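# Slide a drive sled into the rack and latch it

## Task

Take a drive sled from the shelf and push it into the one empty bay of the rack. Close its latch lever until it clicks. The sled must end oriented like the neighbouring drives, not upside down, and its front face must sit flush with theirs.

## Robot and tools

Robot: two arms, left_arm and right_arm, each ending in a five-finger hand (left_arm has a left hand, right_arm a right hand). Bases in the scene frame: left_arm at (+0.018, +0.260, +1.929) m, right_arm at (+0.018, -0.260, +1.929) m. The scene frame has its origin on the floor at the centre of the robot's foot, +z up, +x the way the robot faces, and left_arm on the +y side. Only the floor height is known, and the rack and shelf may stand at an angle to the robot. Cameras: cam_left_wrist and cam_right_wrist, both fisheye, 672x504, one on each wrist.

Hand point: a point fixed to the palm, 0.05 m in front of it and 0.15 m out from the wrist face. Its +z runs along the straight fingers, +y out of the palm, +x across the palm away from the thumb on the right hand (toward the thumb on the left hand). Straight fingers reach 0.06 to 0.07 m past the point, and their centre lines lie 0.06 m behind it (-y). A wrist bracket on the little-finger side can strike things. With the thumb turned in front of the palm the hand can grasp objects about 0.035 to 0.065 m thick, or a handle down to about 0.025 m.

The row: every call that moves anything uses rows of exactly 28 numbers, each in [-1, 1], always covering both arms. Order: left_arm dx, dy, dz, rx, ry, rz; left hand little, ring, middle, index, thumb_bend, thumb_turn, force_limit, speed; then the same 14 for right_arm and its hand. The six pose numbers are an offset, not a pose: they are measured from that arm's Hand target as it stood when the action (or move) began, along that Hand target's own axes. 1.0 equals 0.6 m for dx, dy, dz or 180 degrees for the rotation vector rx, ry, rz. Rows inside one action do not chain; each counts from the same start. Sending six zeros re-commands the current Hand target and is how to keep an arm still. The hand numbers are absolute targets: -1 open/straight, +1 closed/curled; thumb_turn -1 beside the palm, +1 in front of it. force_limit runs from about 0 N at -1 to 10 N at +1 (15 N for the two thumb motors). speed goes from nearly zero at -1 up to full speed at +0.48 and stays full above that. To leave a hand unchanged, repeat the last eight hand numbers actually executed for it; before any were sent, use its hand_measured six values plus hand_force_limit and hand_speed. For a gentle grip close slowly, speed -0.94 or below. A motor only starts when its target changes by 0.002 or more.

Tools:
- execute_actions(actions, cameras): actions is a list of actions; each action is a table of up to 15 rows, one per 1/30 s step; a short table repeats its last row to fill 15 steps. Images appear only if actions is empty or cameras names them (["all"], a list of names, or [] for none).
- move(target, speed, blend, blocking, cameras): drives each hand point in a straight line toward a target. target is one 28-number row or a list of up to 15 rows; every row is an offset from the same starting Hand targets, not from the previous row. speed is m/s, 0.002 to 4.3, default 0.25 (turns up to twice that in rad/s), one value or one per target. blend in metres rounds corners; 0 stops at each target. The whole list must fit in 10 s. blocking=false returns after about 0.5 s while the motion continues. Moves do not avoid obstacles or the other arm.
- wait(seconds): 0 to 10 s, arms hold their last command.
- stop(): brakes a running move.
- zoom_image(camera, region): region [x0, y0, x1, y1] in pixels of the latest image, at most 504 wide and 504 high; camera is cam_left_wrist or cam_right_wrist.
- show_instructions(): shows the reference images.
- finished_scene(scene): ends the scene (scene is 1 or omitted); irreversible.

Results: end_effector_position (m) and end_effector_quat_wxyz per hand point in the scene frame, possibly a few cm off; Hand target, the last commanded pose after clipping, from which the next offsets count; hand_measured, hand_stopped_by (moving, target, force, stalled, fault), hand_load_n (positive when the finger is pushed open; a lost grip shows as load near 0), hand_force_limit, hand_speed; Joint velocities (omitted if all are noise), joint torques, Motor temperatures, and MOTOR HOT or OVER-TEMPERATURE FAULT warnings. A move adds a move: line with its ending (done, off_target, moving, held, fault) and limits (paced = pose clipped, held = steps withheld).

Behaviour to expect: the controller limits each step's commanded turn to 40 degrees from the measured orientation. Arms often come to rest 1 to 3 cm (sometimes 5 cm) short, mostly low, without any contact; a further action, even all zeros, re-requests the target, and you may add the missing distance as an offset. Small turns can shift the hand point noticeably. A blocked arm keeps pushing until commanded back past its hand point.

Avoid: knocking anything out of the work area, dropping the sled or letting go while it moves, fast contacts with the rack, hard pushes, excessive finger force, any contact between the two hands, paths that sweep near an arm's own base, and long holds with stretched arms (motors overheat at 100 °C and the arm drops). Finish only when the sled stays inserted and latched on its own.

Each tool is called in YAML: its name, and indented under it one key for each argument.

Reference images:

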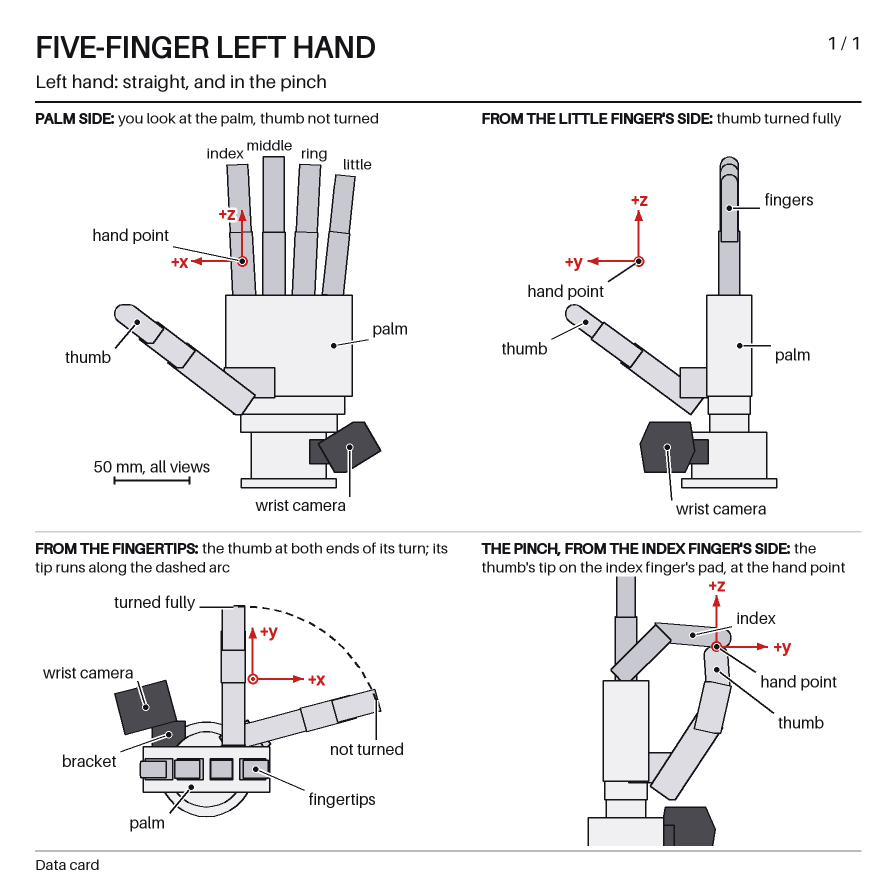

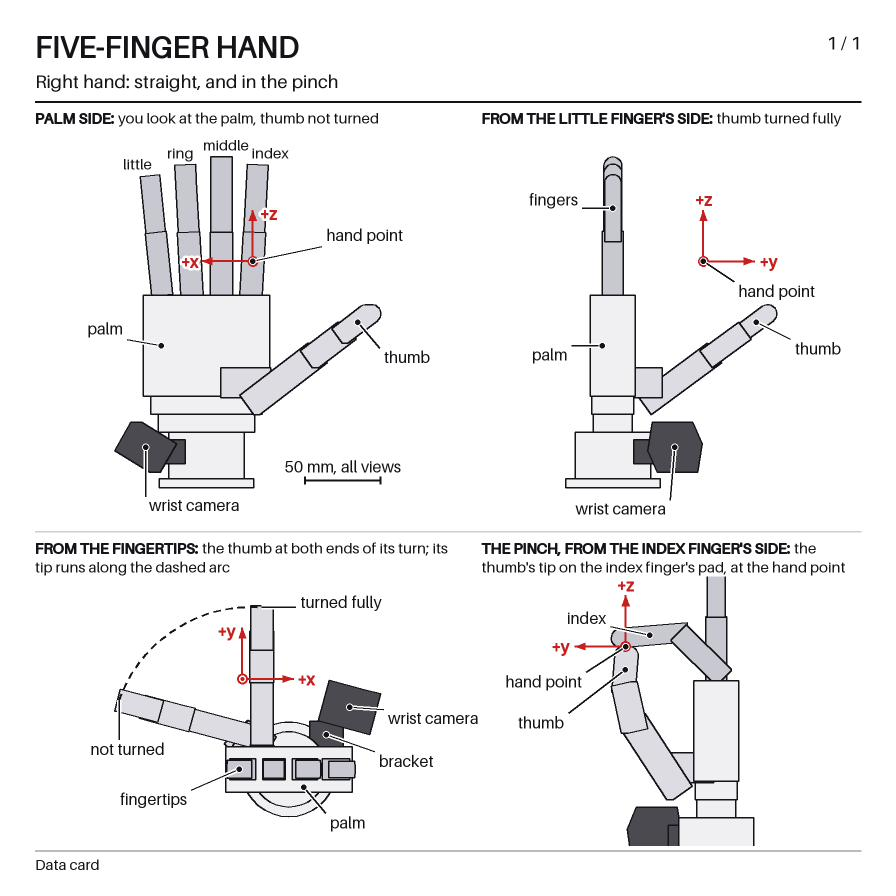

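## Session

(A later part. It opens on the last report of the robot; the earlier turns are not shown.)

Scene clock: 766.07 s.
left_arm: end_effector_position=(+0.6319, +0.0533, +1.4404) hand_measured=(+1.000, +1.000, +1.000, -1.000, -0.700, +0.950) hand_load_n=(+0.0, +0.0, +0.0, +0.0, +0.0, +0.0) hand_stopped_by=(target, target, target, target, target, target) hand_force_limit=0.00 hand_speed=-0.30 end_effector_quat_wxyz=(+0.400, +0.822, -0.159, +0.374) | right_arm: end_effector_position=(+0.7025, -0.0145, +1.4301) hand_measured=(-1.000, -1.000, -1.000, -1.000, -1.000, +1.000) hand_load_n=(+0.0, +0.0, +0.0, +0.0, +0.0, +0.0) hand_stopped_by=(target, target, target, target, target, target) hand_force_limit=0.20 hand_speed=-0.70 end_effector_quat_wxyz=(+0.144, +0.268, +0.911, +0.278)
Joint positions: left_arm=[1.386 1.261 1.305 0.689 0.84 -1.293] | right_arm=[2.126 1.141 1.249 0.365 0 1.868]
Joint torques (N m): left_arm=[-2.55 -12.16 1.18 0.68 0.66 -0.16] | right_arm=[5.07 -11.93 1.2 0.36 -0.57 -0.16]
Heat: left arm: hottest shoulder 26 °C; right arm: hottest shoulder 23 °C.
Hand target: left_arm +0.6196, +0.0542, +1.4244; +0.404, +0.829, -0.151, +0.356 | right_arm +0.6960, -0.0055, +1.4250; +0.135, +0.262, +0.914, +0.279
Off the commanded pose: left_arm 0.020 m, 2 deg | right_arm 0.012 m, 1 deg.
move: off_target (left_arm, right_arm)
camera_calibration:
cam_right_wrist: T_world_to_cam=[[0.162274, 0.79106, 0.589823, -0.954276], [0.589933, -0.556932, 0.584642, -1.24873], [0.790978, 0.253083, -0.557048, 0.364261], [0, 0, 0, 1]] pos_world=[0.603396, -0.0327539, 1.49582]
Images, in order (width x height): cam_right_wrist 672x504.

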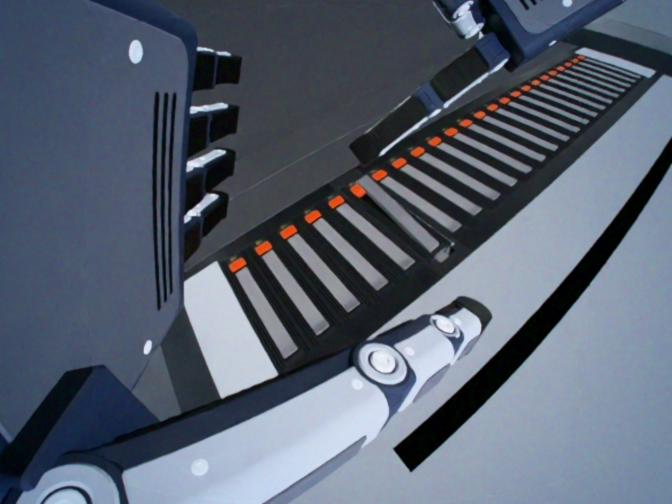

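move:
  target: [-0.0190,-0.0150,0.0112,0,0,0,1,1,1,-1,-0.7,0.95,0,-0.3,0,0,0,0,0,0,-1,-1,-1,-1,-1,1,0.2,-0.7]
  speed: 0.1
  cameras: ["cam_right_wrist"]

zoom_image:
  camera: "cam_right_wrist"
  region: [330, 110, 480, 260]

Scene clock: 768.67 s.
left_arm: end_effector_position=(+0.6325, +0.0526, +1.4249) hand_measured=(+1.000, +1.000, +1.000, -1.000, -0.700, +0.950) hand_load_n=(+0.0, +0.0, +0.0, +0.0, +0.0, -0.5) hand_stopped_by=(target, target, target, target, target, target) hand_force_limit=0.00 hand_speed=-0.30 end_effector_quat_wxyz=(+0.400, +0.822, -0.159, +0.373) | right_arm: end_effector_position=(+0.7025, -0.0145, +1.4301) hand_measured=(-1.000, -1.000, -1.000, -1.000, -1.000, +1.000) hand_load_n=(+0.0, +0.0, +0.0, +0.0, +0.0, +0.0) hand_stopped_by=(target, target, target, target, target, target) hand_force_limit=0.20 hand_speed=-0.70 end_effector_quat_wxyz=(+0.144, +0.268, +0.911, +0.278)
Joint positions: left_arm=[1.391 1.301 1.347 0.689 0.844 -1.298] | right_arm=[2.126 1.141 1.249 0.365 0 1.868]
Joint torques (N m): left_arm=[-2.32 -12.34 1.07 0.92 0.69 -0.24] | right_arm=[5.01 -12.04 1.13 0.38 -0.57 -0.15]
Heat: left arm: hottest shoulder 25 °C; right arm: hottest shoulder 23 °C.
Hand target: left_arm +0.6198, +0.0543, +1.4084; +0.404, +0.829, -0.151, +0.356 | right_arm +0.6960, -0.0055, +1.4250; +0.135, +0.262, +0.914, +0.279
Off the commanded pose: left_arm 0.021 m, 2 deg | right_arm 0.012 m, 1 deg.
move: off_target (left_arm, right_arm)
camera_calibration:
cam_right_wrist: T_world_to_cam=[[0.162274, 0.79106, 0.589823, -0.954276], [0.589933, -0.556932, 0.584642, -1.24873], [0.790978, 0.253083, -0.557048, 0.364261], [0, 0, 0, 1]] pos_world=[0.603396, -0.0327539, 1.49582]
Images, in order (width x height): cam_right_wrist 672x504.

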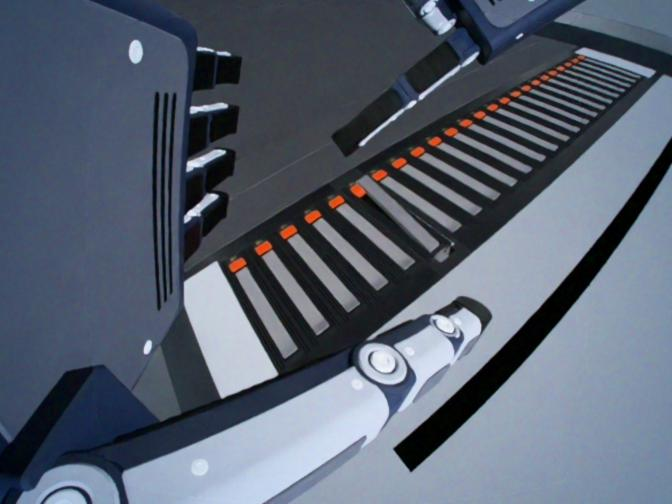

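Scaled by 3.360 from the camera's 672x504 image, which has a finer 960x720 frame.

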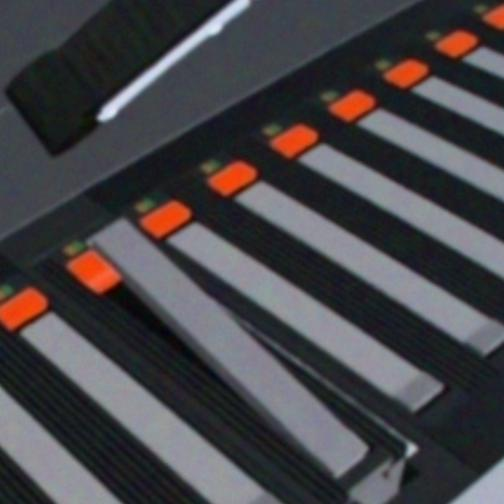

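move:
  target: [0.0387,-0.0251,0.0200,0,0,0,1,1,1,-1,-0.7,0.95,0,-0.3,0,0,0,0,0,0,-1,-1,-1,-1,-1,1,0.2,-0.7]
  speed: 0.06
  cameras: ["cam_right_wrist"]

zoom_image:
  camera: "cam_right_wrist"
  region: [330, 110, 480, 260]

Scene clock: 770.97 s.
left_arm: end_effector_position=(+0.6558, +0.0551, +1.4225) hand_measured=(+1.000, +1.000, +1.000, -1.000, -0.700, +0.950) hand_load_n=(+0.0, +0.0, +0.0, +0.0, +0.0, -0.5) hand_stopped_by=(target, target, target, target, target, target) hand_force_limit=0.00 hand_speed=-0.30 end_effector_quat_wxyz=(+0.403, +0.824, -0.157, +0.367) | right_arm: end_effector_position=(+0.7025, -0.0145, +1.4301) hand_measured=(-1.000, -1.000, -1.000, -1.000, -1.000, +1.000) hand_load_n=(+0.0, +0.0, +0.0, +0.0, -0.5, +0.0) hand_stopped_by=(target, target, target, target, target, target) hand_force_limit=0.20 hand_speed=-0.70 end_effector_quat_wxyz=(+0.144, +0.268, +0.911, +0.278)
Joint positions: left_arm=[1.391 1.301 1.413 0.608 0.844 -1.298] | right_arm=[2.126 1.141 1.249 0.365 0 1.868]
Joint torques (N m): left_arm=[-2.84 -13.51 2.03 0.87 0.49 -0.15] | right_arm=[5.13 -11.93 1.2 0.38 -0.57 -0.17]
Heat: left arm: hottest shoulder 25 °C; right arm: hottest shoulder 23 °C.
Hand target: left_arm +0.6497, +0.0553, +1.4114; +0.404, +0.829, -0.151, +0.356 | right_arm +0.6960, -0.0055, +1.4250; +0.135, +0.262, +0.914, +0.279
Off the commanded pose: left_arm 0.013 m, 2 deg | right_arm 0.012 m, 1 deg.
move: off_target (left_arm, right_arm)
camera_calibration:
cam_right_wrist: T_world_to_cam=[[0.162274, 0.79106, 0.589823, -0.954276], [0.589933, -0.556932, 0.584642, -1.24873], [0.790978, 0.253083, -0.557048, 0.364261], [0, 0, 0, 1]] pos_world=[0.603396, -0.0327539, 1.49582]
Images, in order (width x height): cam_right_wrist 672x504.

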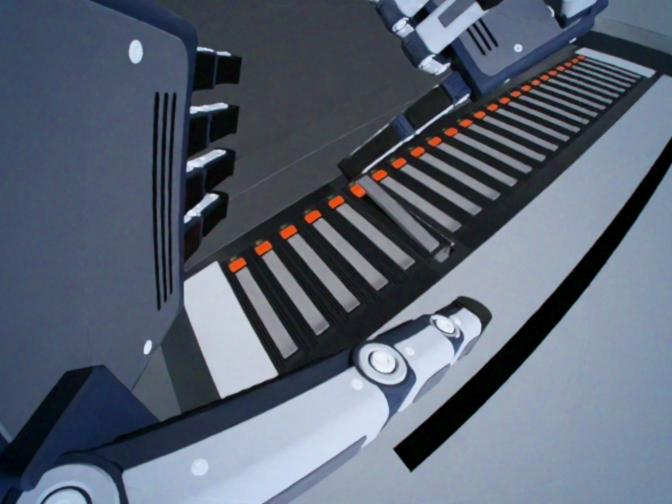

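Scaled by 3.360 from the camera's 672x504 image, which has a finer 960x720 frame.

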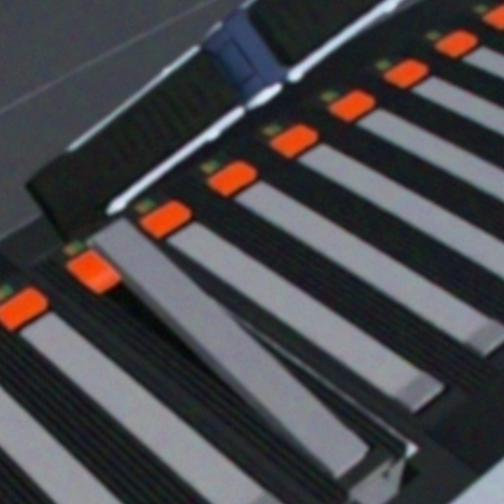

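move:
  target:
    - [0.0105,-0.0081,0.0070,0,0,0,1,1,1,-1,-0.7,0.95,0,-0.3,0,0,0,0,0,0,-1,-1,-1,-1,-1,1,0.2,-0.7]
    - [0.0485,0.0182,-0.0124,0,0,0,1,1,1,-1,-0.7,0.95,0,-0.3,0,0,0,0,0,0,-1,-1,-1,-1,-1,1,0.2,-0.7]
  speed: 0.06
  cameras: ["cam_right_wrist"]

zoom_image:
  camera: "cam_right_wrist"
  region: [330, 110, 480, 260]

Scene clock: 774.00 s.
left_arm: end_effector_position=(+0.6539, +0.0576, +1.4313) hand_measured=(+1.000, +1.000, +1.000, -1.000, -0.700, +0.950) hand_load_n=(+0.5, +0.0, +0.0, +0.0, +0.0, +0.0) hand_stopped_by=(target, target, target, target, target, target) hand_force_limit=0.00 hand_speed=-0.30 end_effector_quat_wxyz=(+0.403, +0.832, -0.149, +0.350) | right_arm: end_effector_position=(+0.7025, -0.0145, +1.4301) hand_measured=(-1.000, -1.000, -1.000, -1.000, -1.000, +1.000) hand_load_n=(+0.0, +0.0, +0.0, +0.0, +0.0, +0.0) hand_stopped_by=(target, target, target, target, target, target) hand_force_limit=0.20 hand_speed=-0.70 end_effector_quat_wxyz=(+0.144, +0.268, +0.911, +0.278)
Joint positions: left_arm=[1.391 1.263 1.379 0.564 0.831 -1.298] | right_arm=[2.126 1.141 1.249 0.365 0 1.868]
Joint torques (N m): left_arm=[-4.48 -15.85 0.94 0.77 0.51 0.05] | right_arm=[5.07 -12.04 1.16 0.4 -0.57 -0.17]
Heat: left arm: hottest shoulder 25 °C; right arm: hottest shoulder 23 °C.
Hand target: left_arm +0.6607, +0.0553, +1.4413; +0.404, +0.829, -0.150, +0.356 | right_arm +0.6960, -0.0055, +1.4250; +0.135, +0.262, +0.914, +0.279
Off the commanded pose: left_arm 0.012 m, 1 deg | right_arm 0.012 m, 1 deg.
move: off_target (left_arm, right_arm)
camera_calibration:
cam_right_wrist: T_world_to_cam=[[0.162274, 0.79106, 0.589823, -0.954276], [0.589933, -0.556932, 0.584642, -1.24873], [0.790978, 0.253083, -0.557048, 0.364261], [0, 0, 0, 1]] pos_world=[0.603396, -0.0327539, 1.49582]
Images, in order (width x height): cam_right_wrist 672x504.

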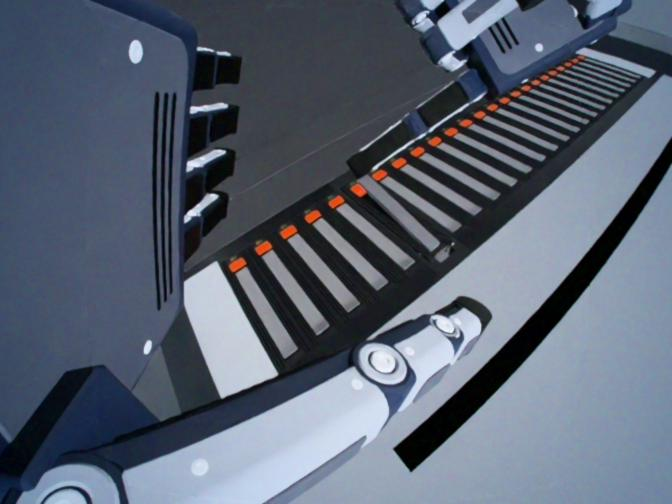

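Scaled by 3.360 from the camera's 672x504 image, which has a finer 960x720 frame.

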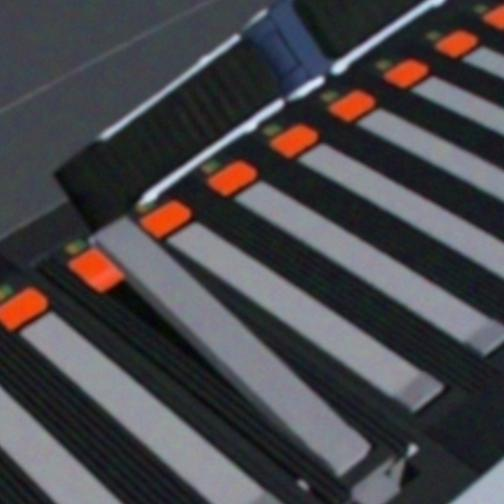

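move:
  target:
    - [-0.0451,-0.0225,0.0203,0,0,0,1,1,1,-1,-0.7,0.95,0,-0.3,0,0,0,0,0,0,-1,-1,-1,-1,-1,1,0.2,-0.7]
    - [-0.0194,-0.0386,0.0345,0,0,0,1,1,1,-1,-0.7,0.95,0,-0.3,0,0,0,0,0,0,-1,-1,-1,-1,-1,1,0.2,-0.7]
  speed: 0.07
  cameras: ["cam_right_wrist"]

zoom_image:
  camera: "cam_right_wrist"
  region: [330, 110, 480, 260]

Scene clock: 776.87 s.
left_arm: end_effector_position=(+0.6646, +0.0554, +1.4173) hand_measured=(+1.000, +1.000, +1.000, -1.000, -0.700, +0.950) hand_load_n=(+0.0, +0.0, +0.0, -3.0, +0.0, +0.0) hand_stopped_by=(target, target, target, target, target, target) hand_force_limit=0.00 hand_speed=-0.30 end_effector_quat_wxyz=(+0.410, +0.830, -0.150, +0.347) | right_arm: end_effector_position=(+0.7025, -0.0145, +1.4301) hand_measured=(-1.000, -1.000, -1.000, -1.000, -1.000, +1.000) hand_load_n=(+0.0, +0.0, +0.5, +0.0, +0.0, +0.0) hand_stopped_by=(target, target, target, target, target, target) hand_force_limit=0.20 hand_speed=-0.70 end_effector_quat_wxyz=(+0.144, +0.268, +0.911, +0.278)
Joint positions: left_arm=[1.391 1.304 1.453 0.525 0.844 -1.298] | right_arm=[2.126 1.141 1.249 0.365 0 1.868]
Joint torques (N m): left_arm=[-3.31 -13.98 4.27 0.92 0.21 -0.02] | right_arm=[5.07 -11.99 1.14 0.38 -0.58 -0.17]
Heat: left arm: hottest shoulder 25 °C; right arm: hottest shoulder 23 °C.
Hand target: left_arm +0.6747, +0.0533, +1.4113; +0.404, +0.829, -0.151, +0.356 | right_arm +0.6960, -0.0055, +1.4250; +0.135, +0.262, +0.914, +0.279
Off the commanded pose: left_arm 0.012 m, 1 deg | right_arm 0.012 m, 1 deg.
move: off_target (left_arm, right_arm)
camera_calibration:
cam_right_wrist: T_world_to_cam=[[0.162274, 0.79106, 0.589823, -0.954276], [0.589933, -0.556932, 0.584642, -1.24873], [0.790978, 0.253083, -0.557048, 0.364261], [0, 0, 0, 1]] pos_world=[0.603396, -0.0327539, 1.49582]
Images, in order (width x height): cam_right_wrist 672x504.

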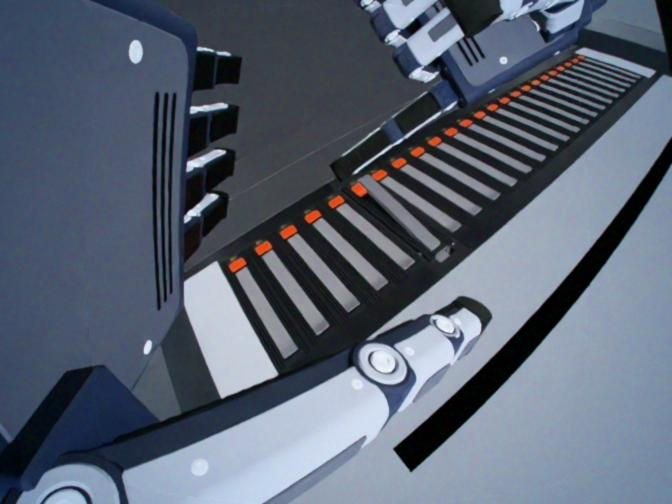

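Scaled by 3.360 from the camera's 672x504 image, which has a finer 960x720 frame.

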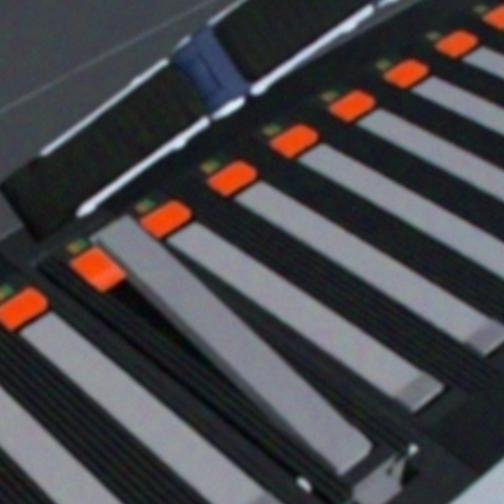

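move:
  target: [0.0332,0.0197,-0.0165,0,0,0,1,1,1,-1,-0.7,0.95,0,-0.3,0,0,0,0,0,0,-1,-1,-1,-1,-1,1,0.2,-0.7]
  speed: 0.05
  cameras: ["cam_right_wrist"]

zoom_image:
  camera: "cam_right_wrist"
  region: [330, 110, 480, 260]

Scene clock: 780.03 s.
left_arm: end_effector_position=(+0.6635, +0.0558, +1.4204) hand_measured=(+1.000, +1.000, +1.000, -1.000, -0.700, +0.950) hand_load_n=(+0.0, +0.0, +0.0, -0.5, +0.0, -0.5) hand_stopped_by=(target, target, target, target, target, target) hand_force_limit=0.00 hand_speed=-0.30 end_effector_quat_wxyz=(+0.407, +0.834, -0.146, +0.342) | right_arm: end_effector_position=(+0.7025, -0.0145, +1.4301) hand_measured=(-1.000, -1.000, -1.000, -1.000, -1.000, +1.000) hand_load_n=(+0.5, +0.0, +0.0, +0.0, +0.0, +0.0) hand_stopped_by=(target, target, target, target, target, target) hand_force_limit=0.20 hand_speed=-0.70 end_effector_quat_wxyz=(+0.144, +0.268, +0.911, +0.278)
Joint positions: left_arm=[1.388 1.288 1.435 0.516 0.83 -1.298] | right_arm=[2.126 1.141 1.249 0.365 0 1.868]
Joint torques (N m): left_arm=[-3.66 -16.67 1.54 0.62 0.41 0.1] | right_arm=[5.07 -12.04 1.14 0.39 -0.58 -0.17]
Heat: left arm: hottest shoulder 25 °C; right arm: hottest shoulder 23 °C.
Hand target: left_arm +0.6777, +0.0543, +1.4363; +0.404, +0.829, -0.151, +0.356 | right_arm +0.6960, -0.0055, +1.4250; +0.135, +0.262, +0.914, +0.279
Off the commanded pose: left_arm 0.021 m, 2 deg | right_arm 0.012 m, 1 deg.
move: off_target (left_arm, right_arm)
camera_calibration:
cam_right_wrist: T_world_to_cam=[[0.162274, 0.79106, 0.589823, -0.954276], [0.589933, -0.556932, 0.584642, -1.24873], [0.790978, 0.253083, -0.557048, 0.364261], [0, 0, 0, 1]] pos_world=[0.603396, -0.0327539, 1.49582]
Images, in order (width x height): cam_right_wrist 672x504.

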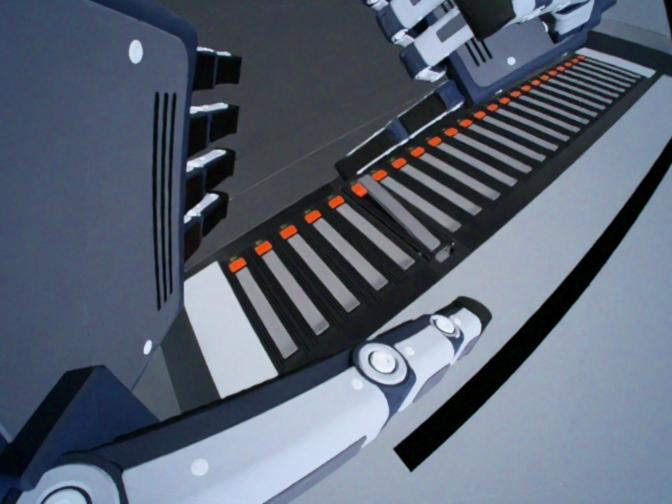

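Scaled by 3.360 from the camera's 672x504 image, which has a finer 960x720 frame.

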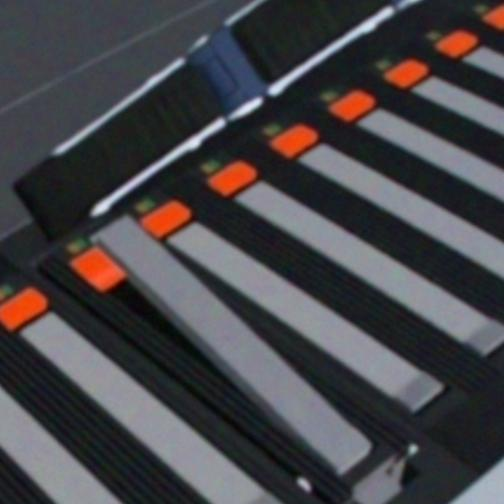

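move:
  target: [0.0201,0.0075,-0.0059,0,0,0,1,1,1,-1,-0.7,0.95,0,-0.3,0,0,0,0,0,0,-1,-1,-1,-1,-1,1,0.2,-0.7]
  speed: 0.05
  cameras: ["cam_right_wrist"]

zoom_image:
  camera: "cam_right_wrist"
  region: [330, 110, 480, 260]

Scene clock: 781.60 s.
left_arm: end_effector_position=(+0.6645, +0.0565, +1.4280) hand_measured=(+1.000, +1.000, +1.000, -1.000, -0.700, +0.950) hand_load_n=(+0.0, +0.0, +0.0, +0.0, +0.0, +0.0) hand_stopped_by=(target, target, target, target, target, target) hand_force_limit=0.00 hand_speed=-0.30 end_effector_quat_wxyz=(+0.406, +0.838, -0.142, +0.336) | right_arm: end_effector_position=(+0.7025, -0.0145, +1.4301) hand_measured=(-1.000, -1.000, -1.000, -1.000, -1.000, +1.000) hand_load_n=(+0.0, +0.0, +0.5, +0.0, +0.0, +0.0) hand_stopped_by=(target, target, target, target, target, target) hand_force_limit=0.20 hand_speed=-0.70 end_effector_quat_wxyz=(+0.144, +0.268, +0.911, +0.278)
Joint positions: left_arm=[1.385 1.263 1.414 0.497 0.821 -1.298] | right_arm=[2.126 1.141 1.249 0.365 0 1.868]
Joint torques (N m): left_arm=[-4.66 -18.08 1.44 0.92 0.58 0.12] | right_arm=[5.13 -12.16 1.14 0.36 -0.57 -0.17]
Heat: left arm: hottest shoulder 25 °C; right arm: hottest shoulder 23 °C.
Hand target: left_arm +0.6821, +0.0547, +1.4489; +0.404, +0.829, -0.150, +0.356 | right_arm +0.6960, -0.0055, +1.4250; +0.135, +0.262, +0.914, +0.279
Off the commanded pose: left_arm 0.027 m, 3 deg | right_arm 0.012 m, 1 deg.
move: off_target (left_arm, right_arm)
camera_calibration:
cam_right_wrist: T_world_to_cam=[[0.162274, 0.79106, 0.589823, -0.954276], [0.589933, -0.556932, 0.584642, -1.24873], [0.790978, 0.253083, -0.557048, 0.364261], [0, 0, 0, 1]] pos_world=[0.603396, -0.0327539, 1.49582]
Images, in order (width x height): cam_right_wrist 672x504.

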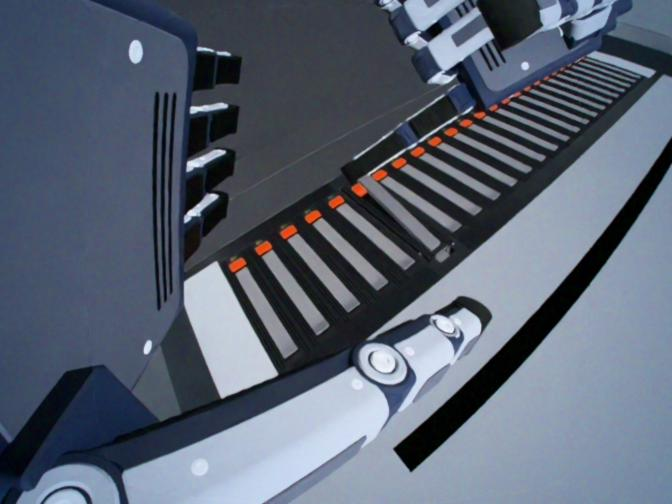

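Scaled by 3.360 from the camera's 672x504 image, which has a finer 960x720 frame.

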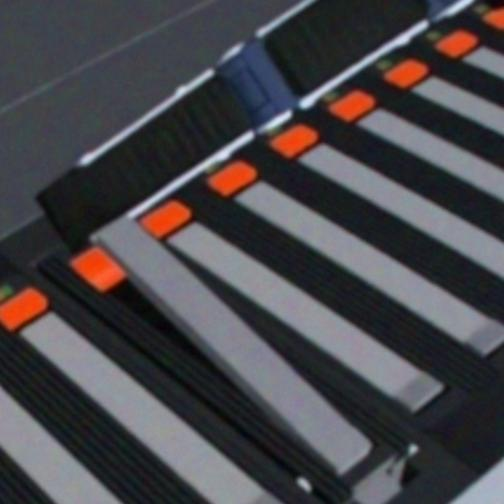

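move:
  target: [0.0178,0.0067,-0.0053,0,0,0,1,1,1,-1,-0.7,0.95,0,-0.3,0,0,0,0,0,0,-1,-1,-1,-1,-1,1,0.2,-0.7]
  speed: 0.05
  cameras: ["cam_right_wrist"]

zoom_image:
  camera: "cam_right_wrist"
  region: [330, 110, 480, 260]

Scene clock: 783.20 s.
left_arm: end_effector_position=(+0.6650, +0.0584, +1.4323) hand_measured=(+1.000, +1.000, +1.000, -1.000, -0.700, +0.950) hand_load_n=(+0.0, +0.0, +0.0, +0.0, +0.0, +0.0) hand_stopped_by=(target, target, target, target, target, target) hand_force_limit=0.00 hand_speed=-0.30 end_effector_quat_wxyz=(+0.403, +0.842, -0.139, +0.329) | right_arm: end_effector_position=(+0.7025, -0.0145, +1.4301) hand_measured=(-1.000, -1.000, -1.000, -1.000, -1.000, +1.000) hand_load_n=(+0.0, +0.0, +0.0, +0.0, +0.0, +0.0) hand_stopped_by=(target, target, target, target, target, target) hand_force_limit=0.20 hand_speed=-0.70 end_effector_quat_wxyz=(+0.144, +0.268, +0.911, +0.278)
Joint positions: left_arm=[1.385 1.243 1.398 0.478 0.809 -1.298] | right_arm=[2.126 1.141 1.249 0.365 0 1.868]
Joint torques (N m): left_arm=[-4.42 -18.55 1.63 0.91 0.78 0.2] | right_arm=[5.13 -12.04 1.17 0.39 -0.57 -0.17]
Heat: left arm: hottest shoulder 26 °C; right arm: hottest shoulder 23 °C.
Hand target: left_arm +0.6858, +0.0550, +1.4600; +0.404, +0.829, -0.150, +0.356 | right_arm +0.6960, -0.0055, +1.4250; +0.135, +0.262, +0.914, +0.279
Off the commanded pose: left_arm 0.035 m, 4 deg | right_arm 0.012 m, 1 deg.
move: off_target (left_arm, right_arm)
camera_calibration:
cam_right_wrist: T_world_to_cam=[[0.162274, 0.79106, 0.589823, -0.954276], [0.589933, -0.556932, 0.584642, -1.24873], [0.790978, 0.253083, -0.557048, 0.364261], [0, 0, 0, 1]] pos_world=[0.603396, -0.0327539, 1.49582]
Images, in order (width x height): cam_right_wrist 672x504.

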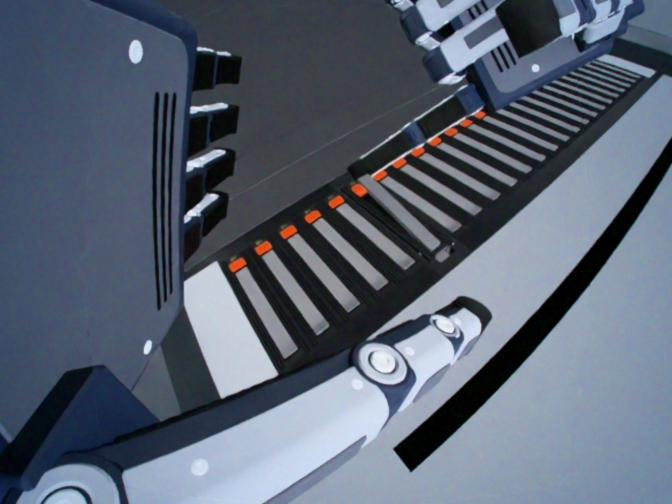

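Scaled by 3.360 from the camera's 672x504 image, which has a finer 960x720 frame.

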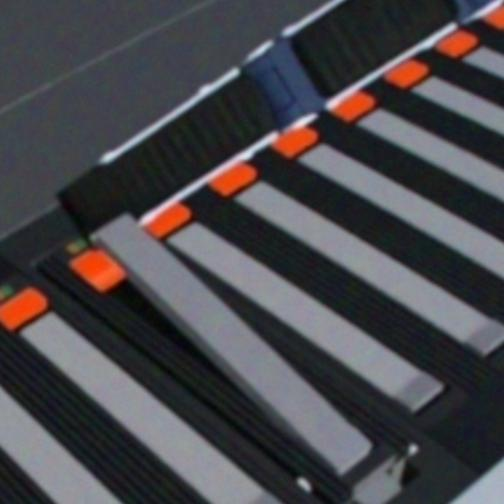

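move:
  target: [-0.0024,0.0207,-0.0082,0,0,0,1,1,1,-1,-0.7,0.95,0,-0.3,0,0,0,0,0,0,-1,-1,-1,-1,-1,1,0.2,-0.7]
  speed: 0.05
  cameras: ["cam_right_wrist"]

zoom_image:
  camera: "cam_right_wrist"
  region: [330, 110, 480, 260]

Scene clock: 787.07 s.
left_arm: end_effector_position=(+0.6641, +0.0615, +1.4440) hand_measured=(+1.000, +1.000, +1.000, -1.000, -0.700, +0.950) hand_load_n=(+0.0, +0.0, +0.0, +0.5, +0.0, -0.5) hand_stopped_by=(target, target, target, target, target, target) hand_force_limit=0.00 hand_speed=-0.30 end_effector_quat_wxyz=(+0.397, +0.845, -0.140, +0.330) | right_arm: end_effector_position=(+0.7025, -0.0145, +1.4301) hand_measured=(-1.000, -1.000, -1.000, -1.000, -1.000, +1.000) hand_load_n=(+0.0, +0.0, +0.0, +0.0, +0.0, +0.0) hand_stopped_by=(target, target, target, target, target, target) hand_force_limit=0.20 hand_speed=-0.70 end_effector_quat_wxyz=(+0.144, +0.268, +0.911, +0.278)
Joint positions: left_arm=[1.385 1.206 1.359 0.481 0.795 -1.293] | right_arm=[2.126 1.141 1.249 0.365 0 1.868]
Joint torques (N m): left_arm=[-5.71 -17.14 1.2 1.39 1.03 0.26] | right_arm=[5.13 -12.04 1.16 0.42 -0.57 -0.16]
Heat: left arm: hottest shoulder 25 °C; right arm: hottest shoulder 23 °C.
Hand target: left_arm +0.6760, +0.0510, +1.4682; +0.404, +0.829, -0.150, +0.356 | right_arm +0.6960, -0.0055, +1.4250; +0.135, +0.262, +0.914, +0.279
Off the commanded pose: left_arm 0.029 m, 4 deg | right_arm 0.012 m, 1 deg.
move: off_target (left_arm, right_arm)
camera_calibration:
cam_right_wrist: T_world_to_cam=[[0.162274, 0.79106, 0.589823, -0.954276], [0.589933, -0.556932, 0.584642, -1.24873], [0.790978, 0.253083, -0.557048, 0.364261], [0, 0, 0, 1]] pos_world=[0.603396, -0.0327539, 1.49582]
Images, in order (width x height): cam_right_wrist 672x504.

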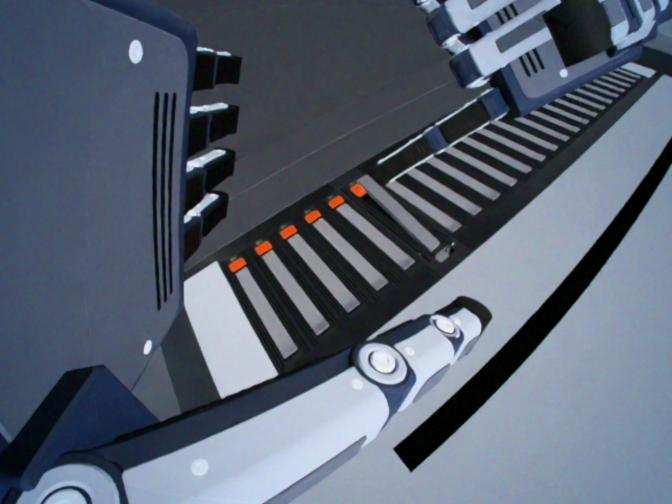

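Scaled by 3.360 from the camera's 672x504 image, which has a finer 960x720 frame.

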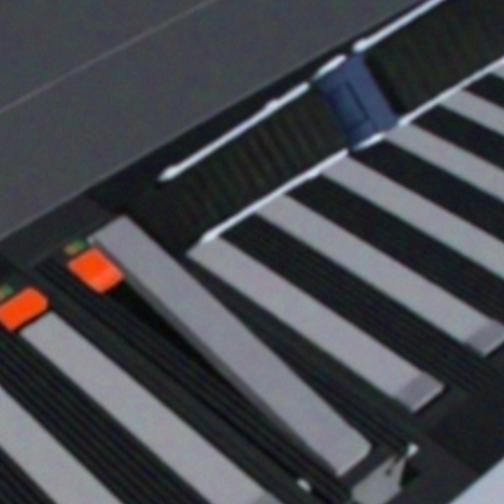

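move:
  target: [-0.0353,0.0311,-0.0182,0,0,0,1,1,1,-1,-0.7,0.95,0,-0.3,0,0,0,0,0,0,-1,-1,-1,-1,-1,1,0.2,-0.7]
  speed: 0.05
  cameras: ["cam_right_wrist"]

zoom_image:
  camera: "cam_right_wrist"
  region: [330, 110, 480, 260]

Scene clock: 791.57 s.
left_arm: end_effector_position=(+0.6402, +0.0481, +1.4584) hand_measured=(+1.000, +1.000, +1.000, -1.000, -0.700, +0.950) hand_load_n=(+0.0, +0.0, +0.0, +0.0, +0.0, +0.0) hand_stopped_by=(target, target, target, target, target, target) hand_force_limit=0.00 hand_speed=-0.30 end_effector_quat_wxyz=(+0.408, +0.835, -0.142, +0.341) | right_arm: end_effector_position=(+0.7025, -0.0145, +1.4301) hand_measured=(-1.000, -1.000, -1.000, -1.000, -1.000, +1.000) hand_load_n=(+0.0, +0.0, +0.0, +0.0, +0.0, +0.0) hand_stopped_by=(target, target, target, target, target, target) hand_force_limit=0.20 hand_speed=-0.70 end_effector_quat_wxyz=(+0.144, +0.268, +0.911, +0.278)
Joint positions: left_arm=[1.358 1.193 1.279 0.56 0.805 -1.283] | right_arm=[2.126 1.141 1.249 0.365 0 1.868]
Joint torques (N m): left_arm=[-3.55 -16.15 0.54 1.61 0.63 0.15] | right_arm=[5.13 -12.04 1.14 0.43 -0.57 -0.17]
Heat: left arm: hottest shoulder 26 °C; right arm: hottest shoulder 23 °C.
Hand target: left_arm +0.6460, +0.0470, +1.4683; +0.404, +0.829, -0.151, +0.356 | right_arm +0.6960, -0.0055, +1.4250; +0.135, +0.262, +0.914, +0.279
Off the commanded pose: left_arm 0.011 m, 2 deg | right_arm 0.012 m, 1 deg.
move: off_target (left_arm, right_arm)
camera_calibration:
cam_right_wrist: T_world_to_cam=[[0.162274, 0.79106, 0.589823, -0.954276], [0.589933, -0.556932, 0.584642, -1.24873], [0.790978, 0.253083, -0.557048, 0.364261], [0, 0, 0, 1]] pos_world=[0.603396, -0.0327539, 1.49582]
Images, in order (width x height): cam_right_wrist 672x504.

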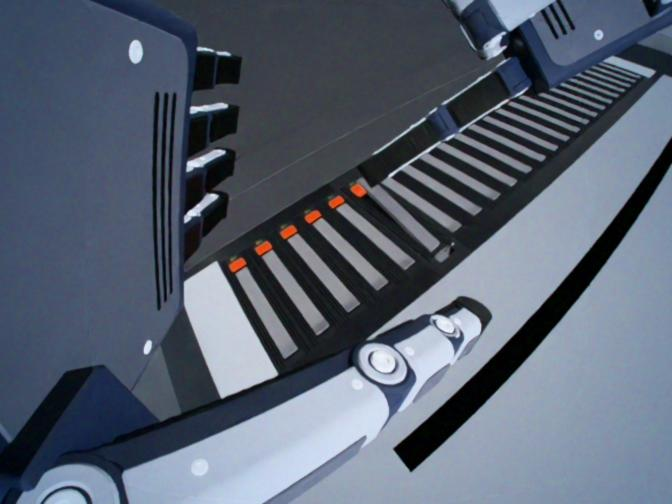

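Scaled by 3.360 from the camera's 672x504 image, which has a finer 960x720 frame.

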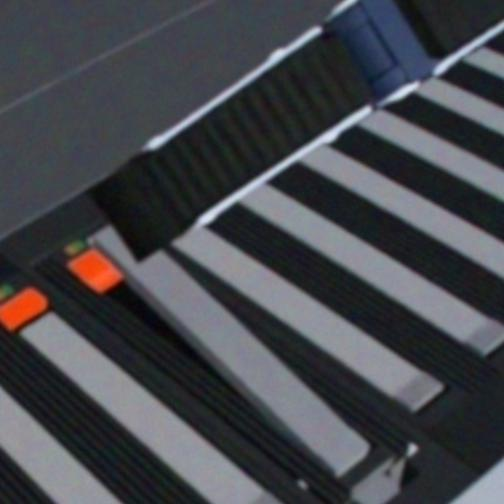

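move:
  target:
    - [-0.0198,0.0164,0.0201,0,0,0,1,1,1,-1,-0.7,0.95,0,-0.3,0,0,0,0,0,0,-1,-1,-1,-1,-1,1,0.2,-0.7]
    - [0.0129,-0.0087,0.0419,0,0,0,1,1,1,-1,-0.7,0.95,0,-0.3,0,0,0,0,0,0,-1,-1,-1,-1,-1,1,0.2,-0.7]
  speed: 0.07
  cameras: ["cam_right_wrist"]

zoom_image:
  camera: "cam_right_wrist"
  region: [330, 110, 480, 260]

Scene clock: 795.13 s.
left_arm: end_effector_position=(+0.6626, +0.0372, +1.4626) hand_measured=(+1.000, +1.000, +1.000, -1.000, -0.700, +0.950) hand_load_n=(+0.0, +0.0, +0.0, -0.5, -0.5, +0.0) hand_stopped_by=(target, target, target, target, target, target) hand_force_limit=0.00 hand_speed=-0.30 end_effector_quat_wxyz=(+0.404, +0.832, -0.147, +0.350) | right_arm: end_effector_position=(+0.7025, -0.0145, +1.4301) hand_measured=(-1.000, -1.000, -1.000, -1.000, -1.000, +1.000) hand_load_n=(+0.0, +0.0, +0.0, +0.0, +0.0, +0.0) hand_stopped_by=(target, target, target, target, target, target) hand_force_limit=0.20 hand_speed=-0.70 end_effector_quat_wxyz=(+0.144, +0.268, +0.911, +0.278)
Joint positions: left_arm=[1.321 1.193 1.332 0.503 0.777 -1.245] | right_arm=[2.126 1.141 1.249 0.365 0 1.868]
Joint torques (N m): left_arm=[-4.37 -13.68 2.91 0.88 0.4 0.15] | right_arm=[5.19 -11.81 1.13 0.36 -0.58 -0.17]
Heat: left arm: hottest shoulder 26 °C; right arm: hottest shoulder 23 °C.
Hand target: left_arm +0.6661, +0.0311, +1.4603; +0.404, +0.829, -0.151, +0.356 | right_arm +0.6960, -0.0055, +1.4250; +0.135, +0.262, +0.914, +0.279
Off the commanded pose: left_arm 0.007 m, 1 deg | right_arm 0.012 m, 1 deg.
move: off_target (right_arm)
camera_calibration:
cam_right_wrist: T_world_to_cam=[[0.162274, 0.79106, 0.589823, -0.954276], [0.589933, -0.556932, 0.584642, -1.24873], [0.790978, 0.253083, -0.557048, 0.364261], [0, 0, 0, 1]] pos_world=[0.603396, -0.0327539, 1.49582]
Images, in order (width x height): cam_right_wrist 672x504.

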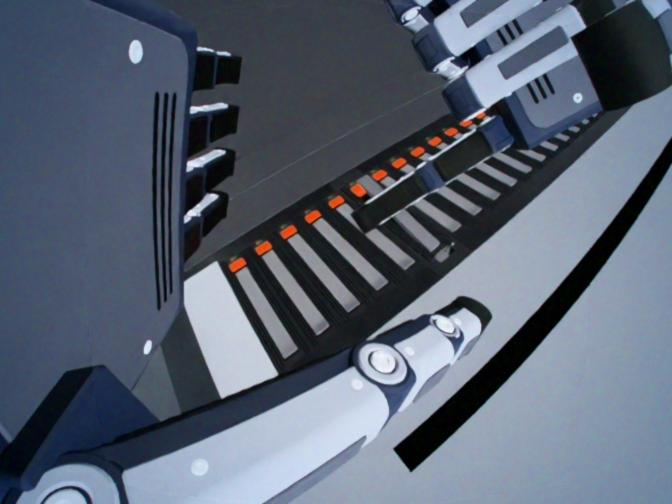

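Scaled by 3.360 from the camera's 672x504 image, which has a finer 960x720 frame.

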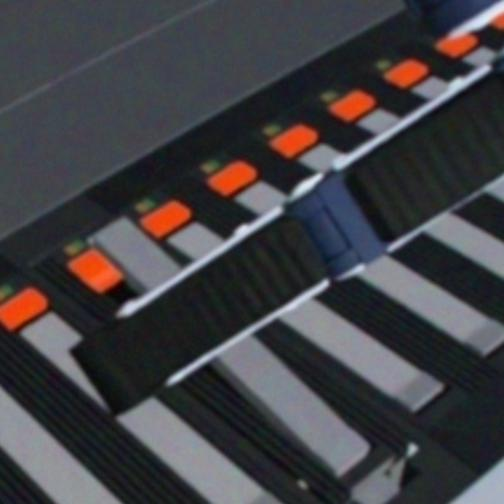

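move:
  target:
    - [-0.0281,-0.0120,-0.0002,0,0,0,1,1,1,-1,-0.7,0.95,0,-0.3,0,0,0,0,0,0,-1,-1,-1,-1,-1,1,0.2,-0.7]
    - [-0.0117,-0.0246,0.0107,0,0,0,1,1,1,-1,-0.7,0.95,0,-0.3,0,0,0,0,0,0,-1,-1,-1,-1,-1,1,0.2,-0.7]
  speed: 0.07
  cameras: ["cam_right_wrist"]

zoom_image:
  camera: "cam_right_wrist"
  region: [330, 110, 480, 260]

Scene clock: 797.83 s.
left_arm: end_effector_position=(+0.6641, +0.0334, +1.4525) hand_measured=(+1.000, +1.000, +1.000, -1.000, -0.700, +0.950) hand_load_n=(+0.5, +0.0, +0.0, -3.0, -0.5, +0.0) hand_stopped_by=(target, target, target, target, target, target) hand_force_limit=0.00 hand_speed=-0.30 end_effector_quat_wxyz=(+0.411, +0.829, -0.148, +0.350) | right_arm: end_effector_position=(+0.7025, -0.0145, +1.4301) hand_measured=(-1.000, -1.000, -1.000, -1.000, -1.000, +1.000) hand_load_n=(+0.0, +0.0, +0.0, +0.0, +0.0, +0.0) hand_stopped_by=(target, target, target, target, target, target) hand_force_limit=0.20 hand_speed=-0.70 end_effector_quat_wxyz=(+0.144, +0.268, +0.911, +0.278)
Joint positions: left_arm=[1.321 1.226 1.371 0.494 0.792 -1.245] | right_arm=[2.126 1.141 1.249 0.365 0 1.868]
Joint torques (N m): left_arm=[-3.25 -13.04 3.85 0.94 0.43 0.01] | right_arm=[5.07 -11.87 1.18 0.38 -0.57 -0.16]
Heat: left arm: hottest shoulder 26 °C; right arm: hottest shoulder 23 °C.
Hand target: left_arm +0.6720, +0.0351, +1.4442; +0.404, +0.829, -0.151, +0.356 | right_arm +0.6960, -0.0055, +1.4250; +0.135, +0.262, +0.914, +0.279
Off the commanded pose: left_arm 0.012 m, 1 deg | right_arm 0.012 m, 1 deg.
move: off_target (left_arm, right_arm)
camera_calibration:
cam_right_wrist: T_world_to_cam=[[0.162274, 0.79106, 0.589823, -0.954276], [0.589933, -0.556932, 0.584642, -1.24873], [0.790978, 0.253083, -0.557048, 0.364261], [0, 0, 0, 1]] pos_world=[0.603396, -0.0327539, 1.49582]
Images, in order (width x height): cam_right_wrist 672x504.

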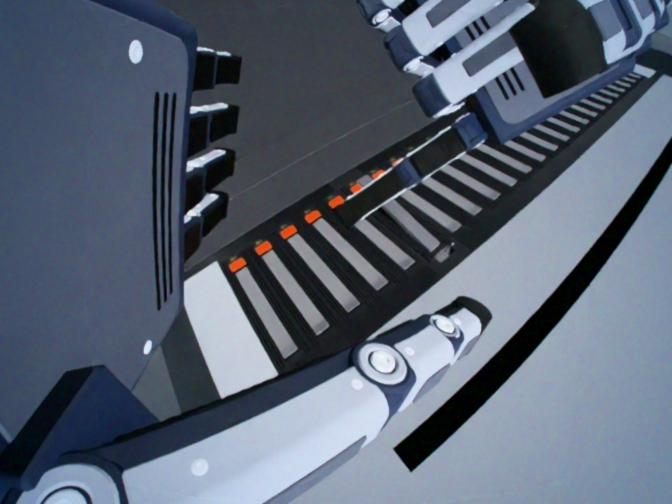

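Scaled by 3.360 from the camera's 672x504 image, which has a finer 960x720 frame.

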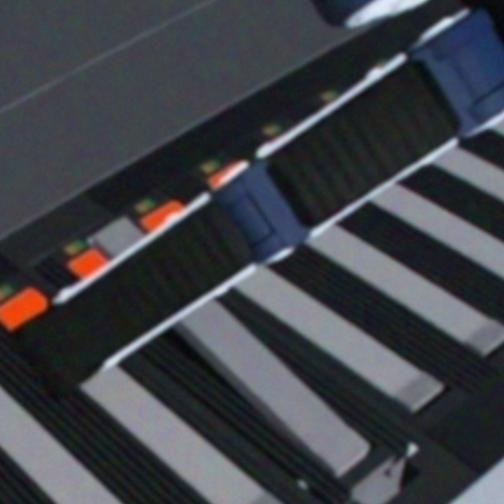

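move:
  target:
    - [-0.0117,0.0090,-0.0078,0,0,0,1,1,1,-1,-0.7,0.95,0,-0.3,0,0,0,0,0,0,-1,-1,-1,-1,-1,1,0.2,-0.7]
    - [-0.0109,-0.0036,-0.0233,0,0,0,1,1,1,-1,-0.7,0.95,0,-0.3,0,0,0,0,0,0,-1,-1,-1,-1,-1,1,0.2,-0.7]
    - [0.0054,-0.0161,-0.0124,0,0,0,1,1,1,-1,-0.7,0.95,0,-0.3,0,0,0,0,0,0,-1,-1,-1,-1,-1,1,0.2,-0.7]
  speed: 0.07
  cameras: ["cam_right_wrist"]

zoom_image:
  camera: "cam_right_wrist"
  region: [330, 110, 480, 260]

Scene clock: 801.57 s.
left_arm: end_effector_position=(+0.6635, +0.0400, +1.4525) hand_measured=(+1.000, +1.000, +1.000, -1.000, -0.700, +0.950) hand_load_n=(+0.0, +0.0, +0.0, -3.5, +0.0, +0.0) hand_stopped_by=(target, target, target, target, target, target) hand_force_limit=0.00 hand_speed=-0.30 end_effector_quat_wxyz=(+0.413, +0.825, -0.155, +0.353) | right_arm: end_effector_position=(+0.7025, -0.0145, +1.4301) hand_measured=(-1.000, -1.000, -1.000, -1.000, -1.000, +1.000) hand_load_n=(+0.0, +0.0, +0.0, +0.0, +0.0, +0.0) hand_stopped_by=(target, target, target, target, target, target) hand_force_limit=0.20 hand_speed=-0.70 end_effector_quat_wxyz=(+0.144, +0.268, +0.911, +0.278)
Joint positions: left_arm=[1.34 1.226 1.375 0.5 0.817 -1.246] | right_arm=[2.126 1.141 1.249 0.365 0 1.868]
Joint torques (N m): left_arm=[-2.78 -13.04 4.11 0.94 0.31 -0.27] | right_arm=[5.07 -12.1 1.18 0.39 -0.57 -0.16]
Heat: left arm: hottest shoulder 26 °C; right arm: hottest shoulder 23 °C.
Hand target: left_arm +0.6760, +0.0471, +1.4442; +0.404, +0.829, -0.151, +0.356 | right_arm +0.6960, -0.0055, +1.4250; +0.135, +0.262, +0.914, +0.279
Off the commanded pose: left_arm 0.017 m, 1 deg | right_arm 0.012 m, 1 deg.
move: off_target (left_arm, right_arm)
camera_calibration:
cam_right_wrist: T_world_to_cam=[[0.162274, 0.79106, 0.589823, -0.954276], [0.589933, -0.556932, 0.584642, -1.24873], [0.790978, 0.253083, -0.557048, 0.364261], [0, 0, 0, 1]] pos_world=[0.603396, -0.0327539, 1.49582]
Images, in order (width x height): cam_right_wrist 672x504.

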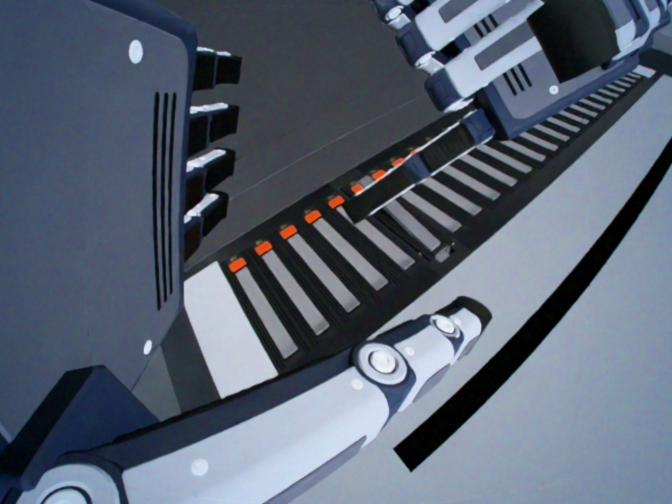

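Scaled by 3.360 from the camera's 672x504 image, which has a finer 960x720 frame.

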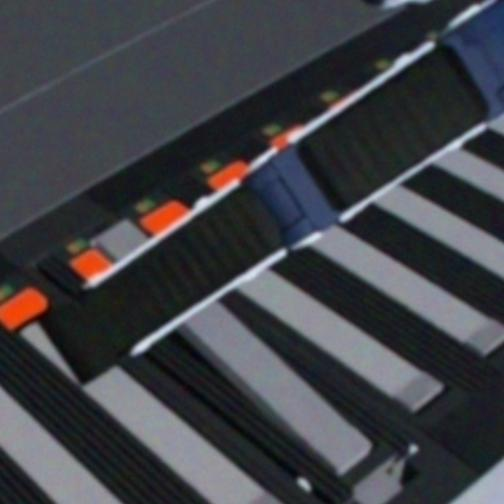

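move:
  target: [-0.0441,0.0288,-0.0361,0,0,0,1,1,1,-1,-0.7,0.95,0,-0.3,0,0,0,0,0,0,-1,-1,-1,-1,-1,1,0.2,-0.7]
  speed: 0.05
  cameras: ["cam_right_wrist"]

zoom_image:
  camera: "cam_right_wrist"
  region: [330, 110, 480, 260]

Scene clock: 804.00 s.
left_arm: end_effector_position=(+0.6445, +0.0479, +1.4516) hand_measured=(+1.000, +1.000, +1.000, -1.000, -0.700, +0.950) hand_load_n=(+0.0, +0.5, +0.0, +0.0, -0.5, -0.5) hand_stopped_by=(target, target, target, target, target, target) hand_force_limit=0.00 hand_speed=-0.30 end_effector_quat_wxyz=(+0.404, +0.825, -0.155, +0.363) | right_arm: end_effector_position=(+0.7025, -0.0145, +1.4301) hand_measured=(-1.000, -1.000, -1.000, -1.000, -1.000, +1.000) hand_load_n=(+0.0, +0.0, +0.0, +0.0, +0.0, +0.0) hand_stopped_by=(target, target, target, target, target, target) hand_force_limit=0.20 hand_speed=-0.70 end_effector_quat_wxyz=(+0.144, +0.268, +0.911, +0.278)
Joint positions: left_arm=[1.364 1.226 1.313 0.603 0.824 -1.271] | right_arm=[2.126 1.141 1.249 0.365 0 1.868]
Joint torques (N m): left_arm=[-2.49 -13.86 0.76 1.33 0.7 -0.19] | right_arm=[5.07 -12.04 1.11 0.42 -0.57 -0.17]
Heat: left arm: hottest shoulder 26 °C; right arm: hottest shoulder 23 °C.
Hand target: left_arm +0.6381, +0.0520, +1.4442; +0.404, +0.829, -0.151, +0.356 | right_arm +0.6960, -0.0055, +1.4250; +0.135, +0.262, +0.914, +0.279
Off the commanded pose: left_arm 0.011 m, 1 deg | right_arm 0.012 m, 1 deg.
move: off_target (left_arm, right_arm)
camera_calibration:
cam_right_wrist: T_world_to_cam=[[0.162274, 0.79106, 0.589823, -0.954276], [0.589933, -0.556932, 0.584642, -1.24873], [0.790978, 0.253083, -0.557048, 0.364261], [0, 0, 0, 1]] pos_world=[0.603396, -0.0327539, 1.49582]
Images, in order (width x height): cam_right_wrist 672x504.

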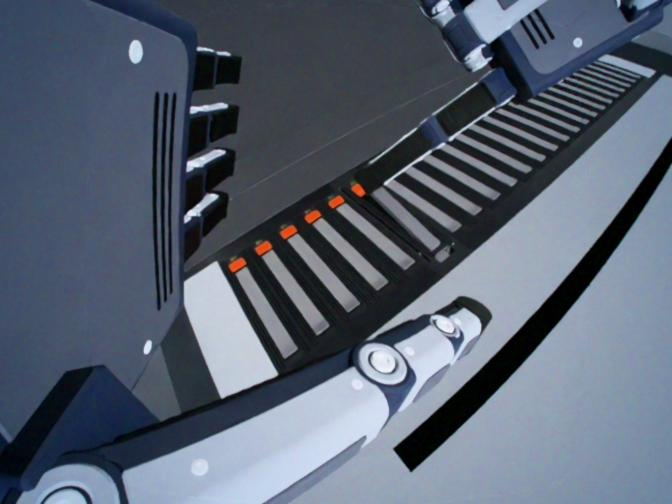

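Scaled by 3.360 from the camera's 672x504 image, which has a finer 960x720 frame.

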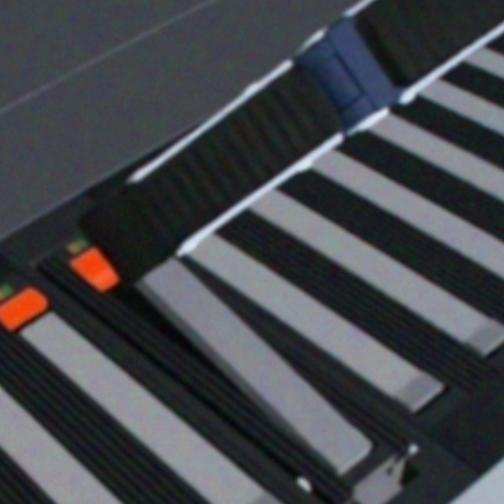

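zoom_image:
  camera: "cam_right_wrist"
  region: [415, 225, 475, 275]

Scaled by 8.400 from the camera's 672x504 image, which has a finer 960x720 frame.

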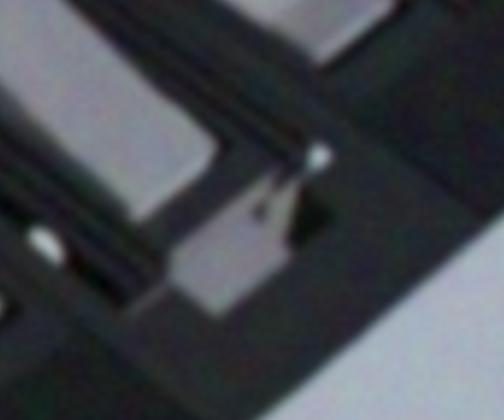

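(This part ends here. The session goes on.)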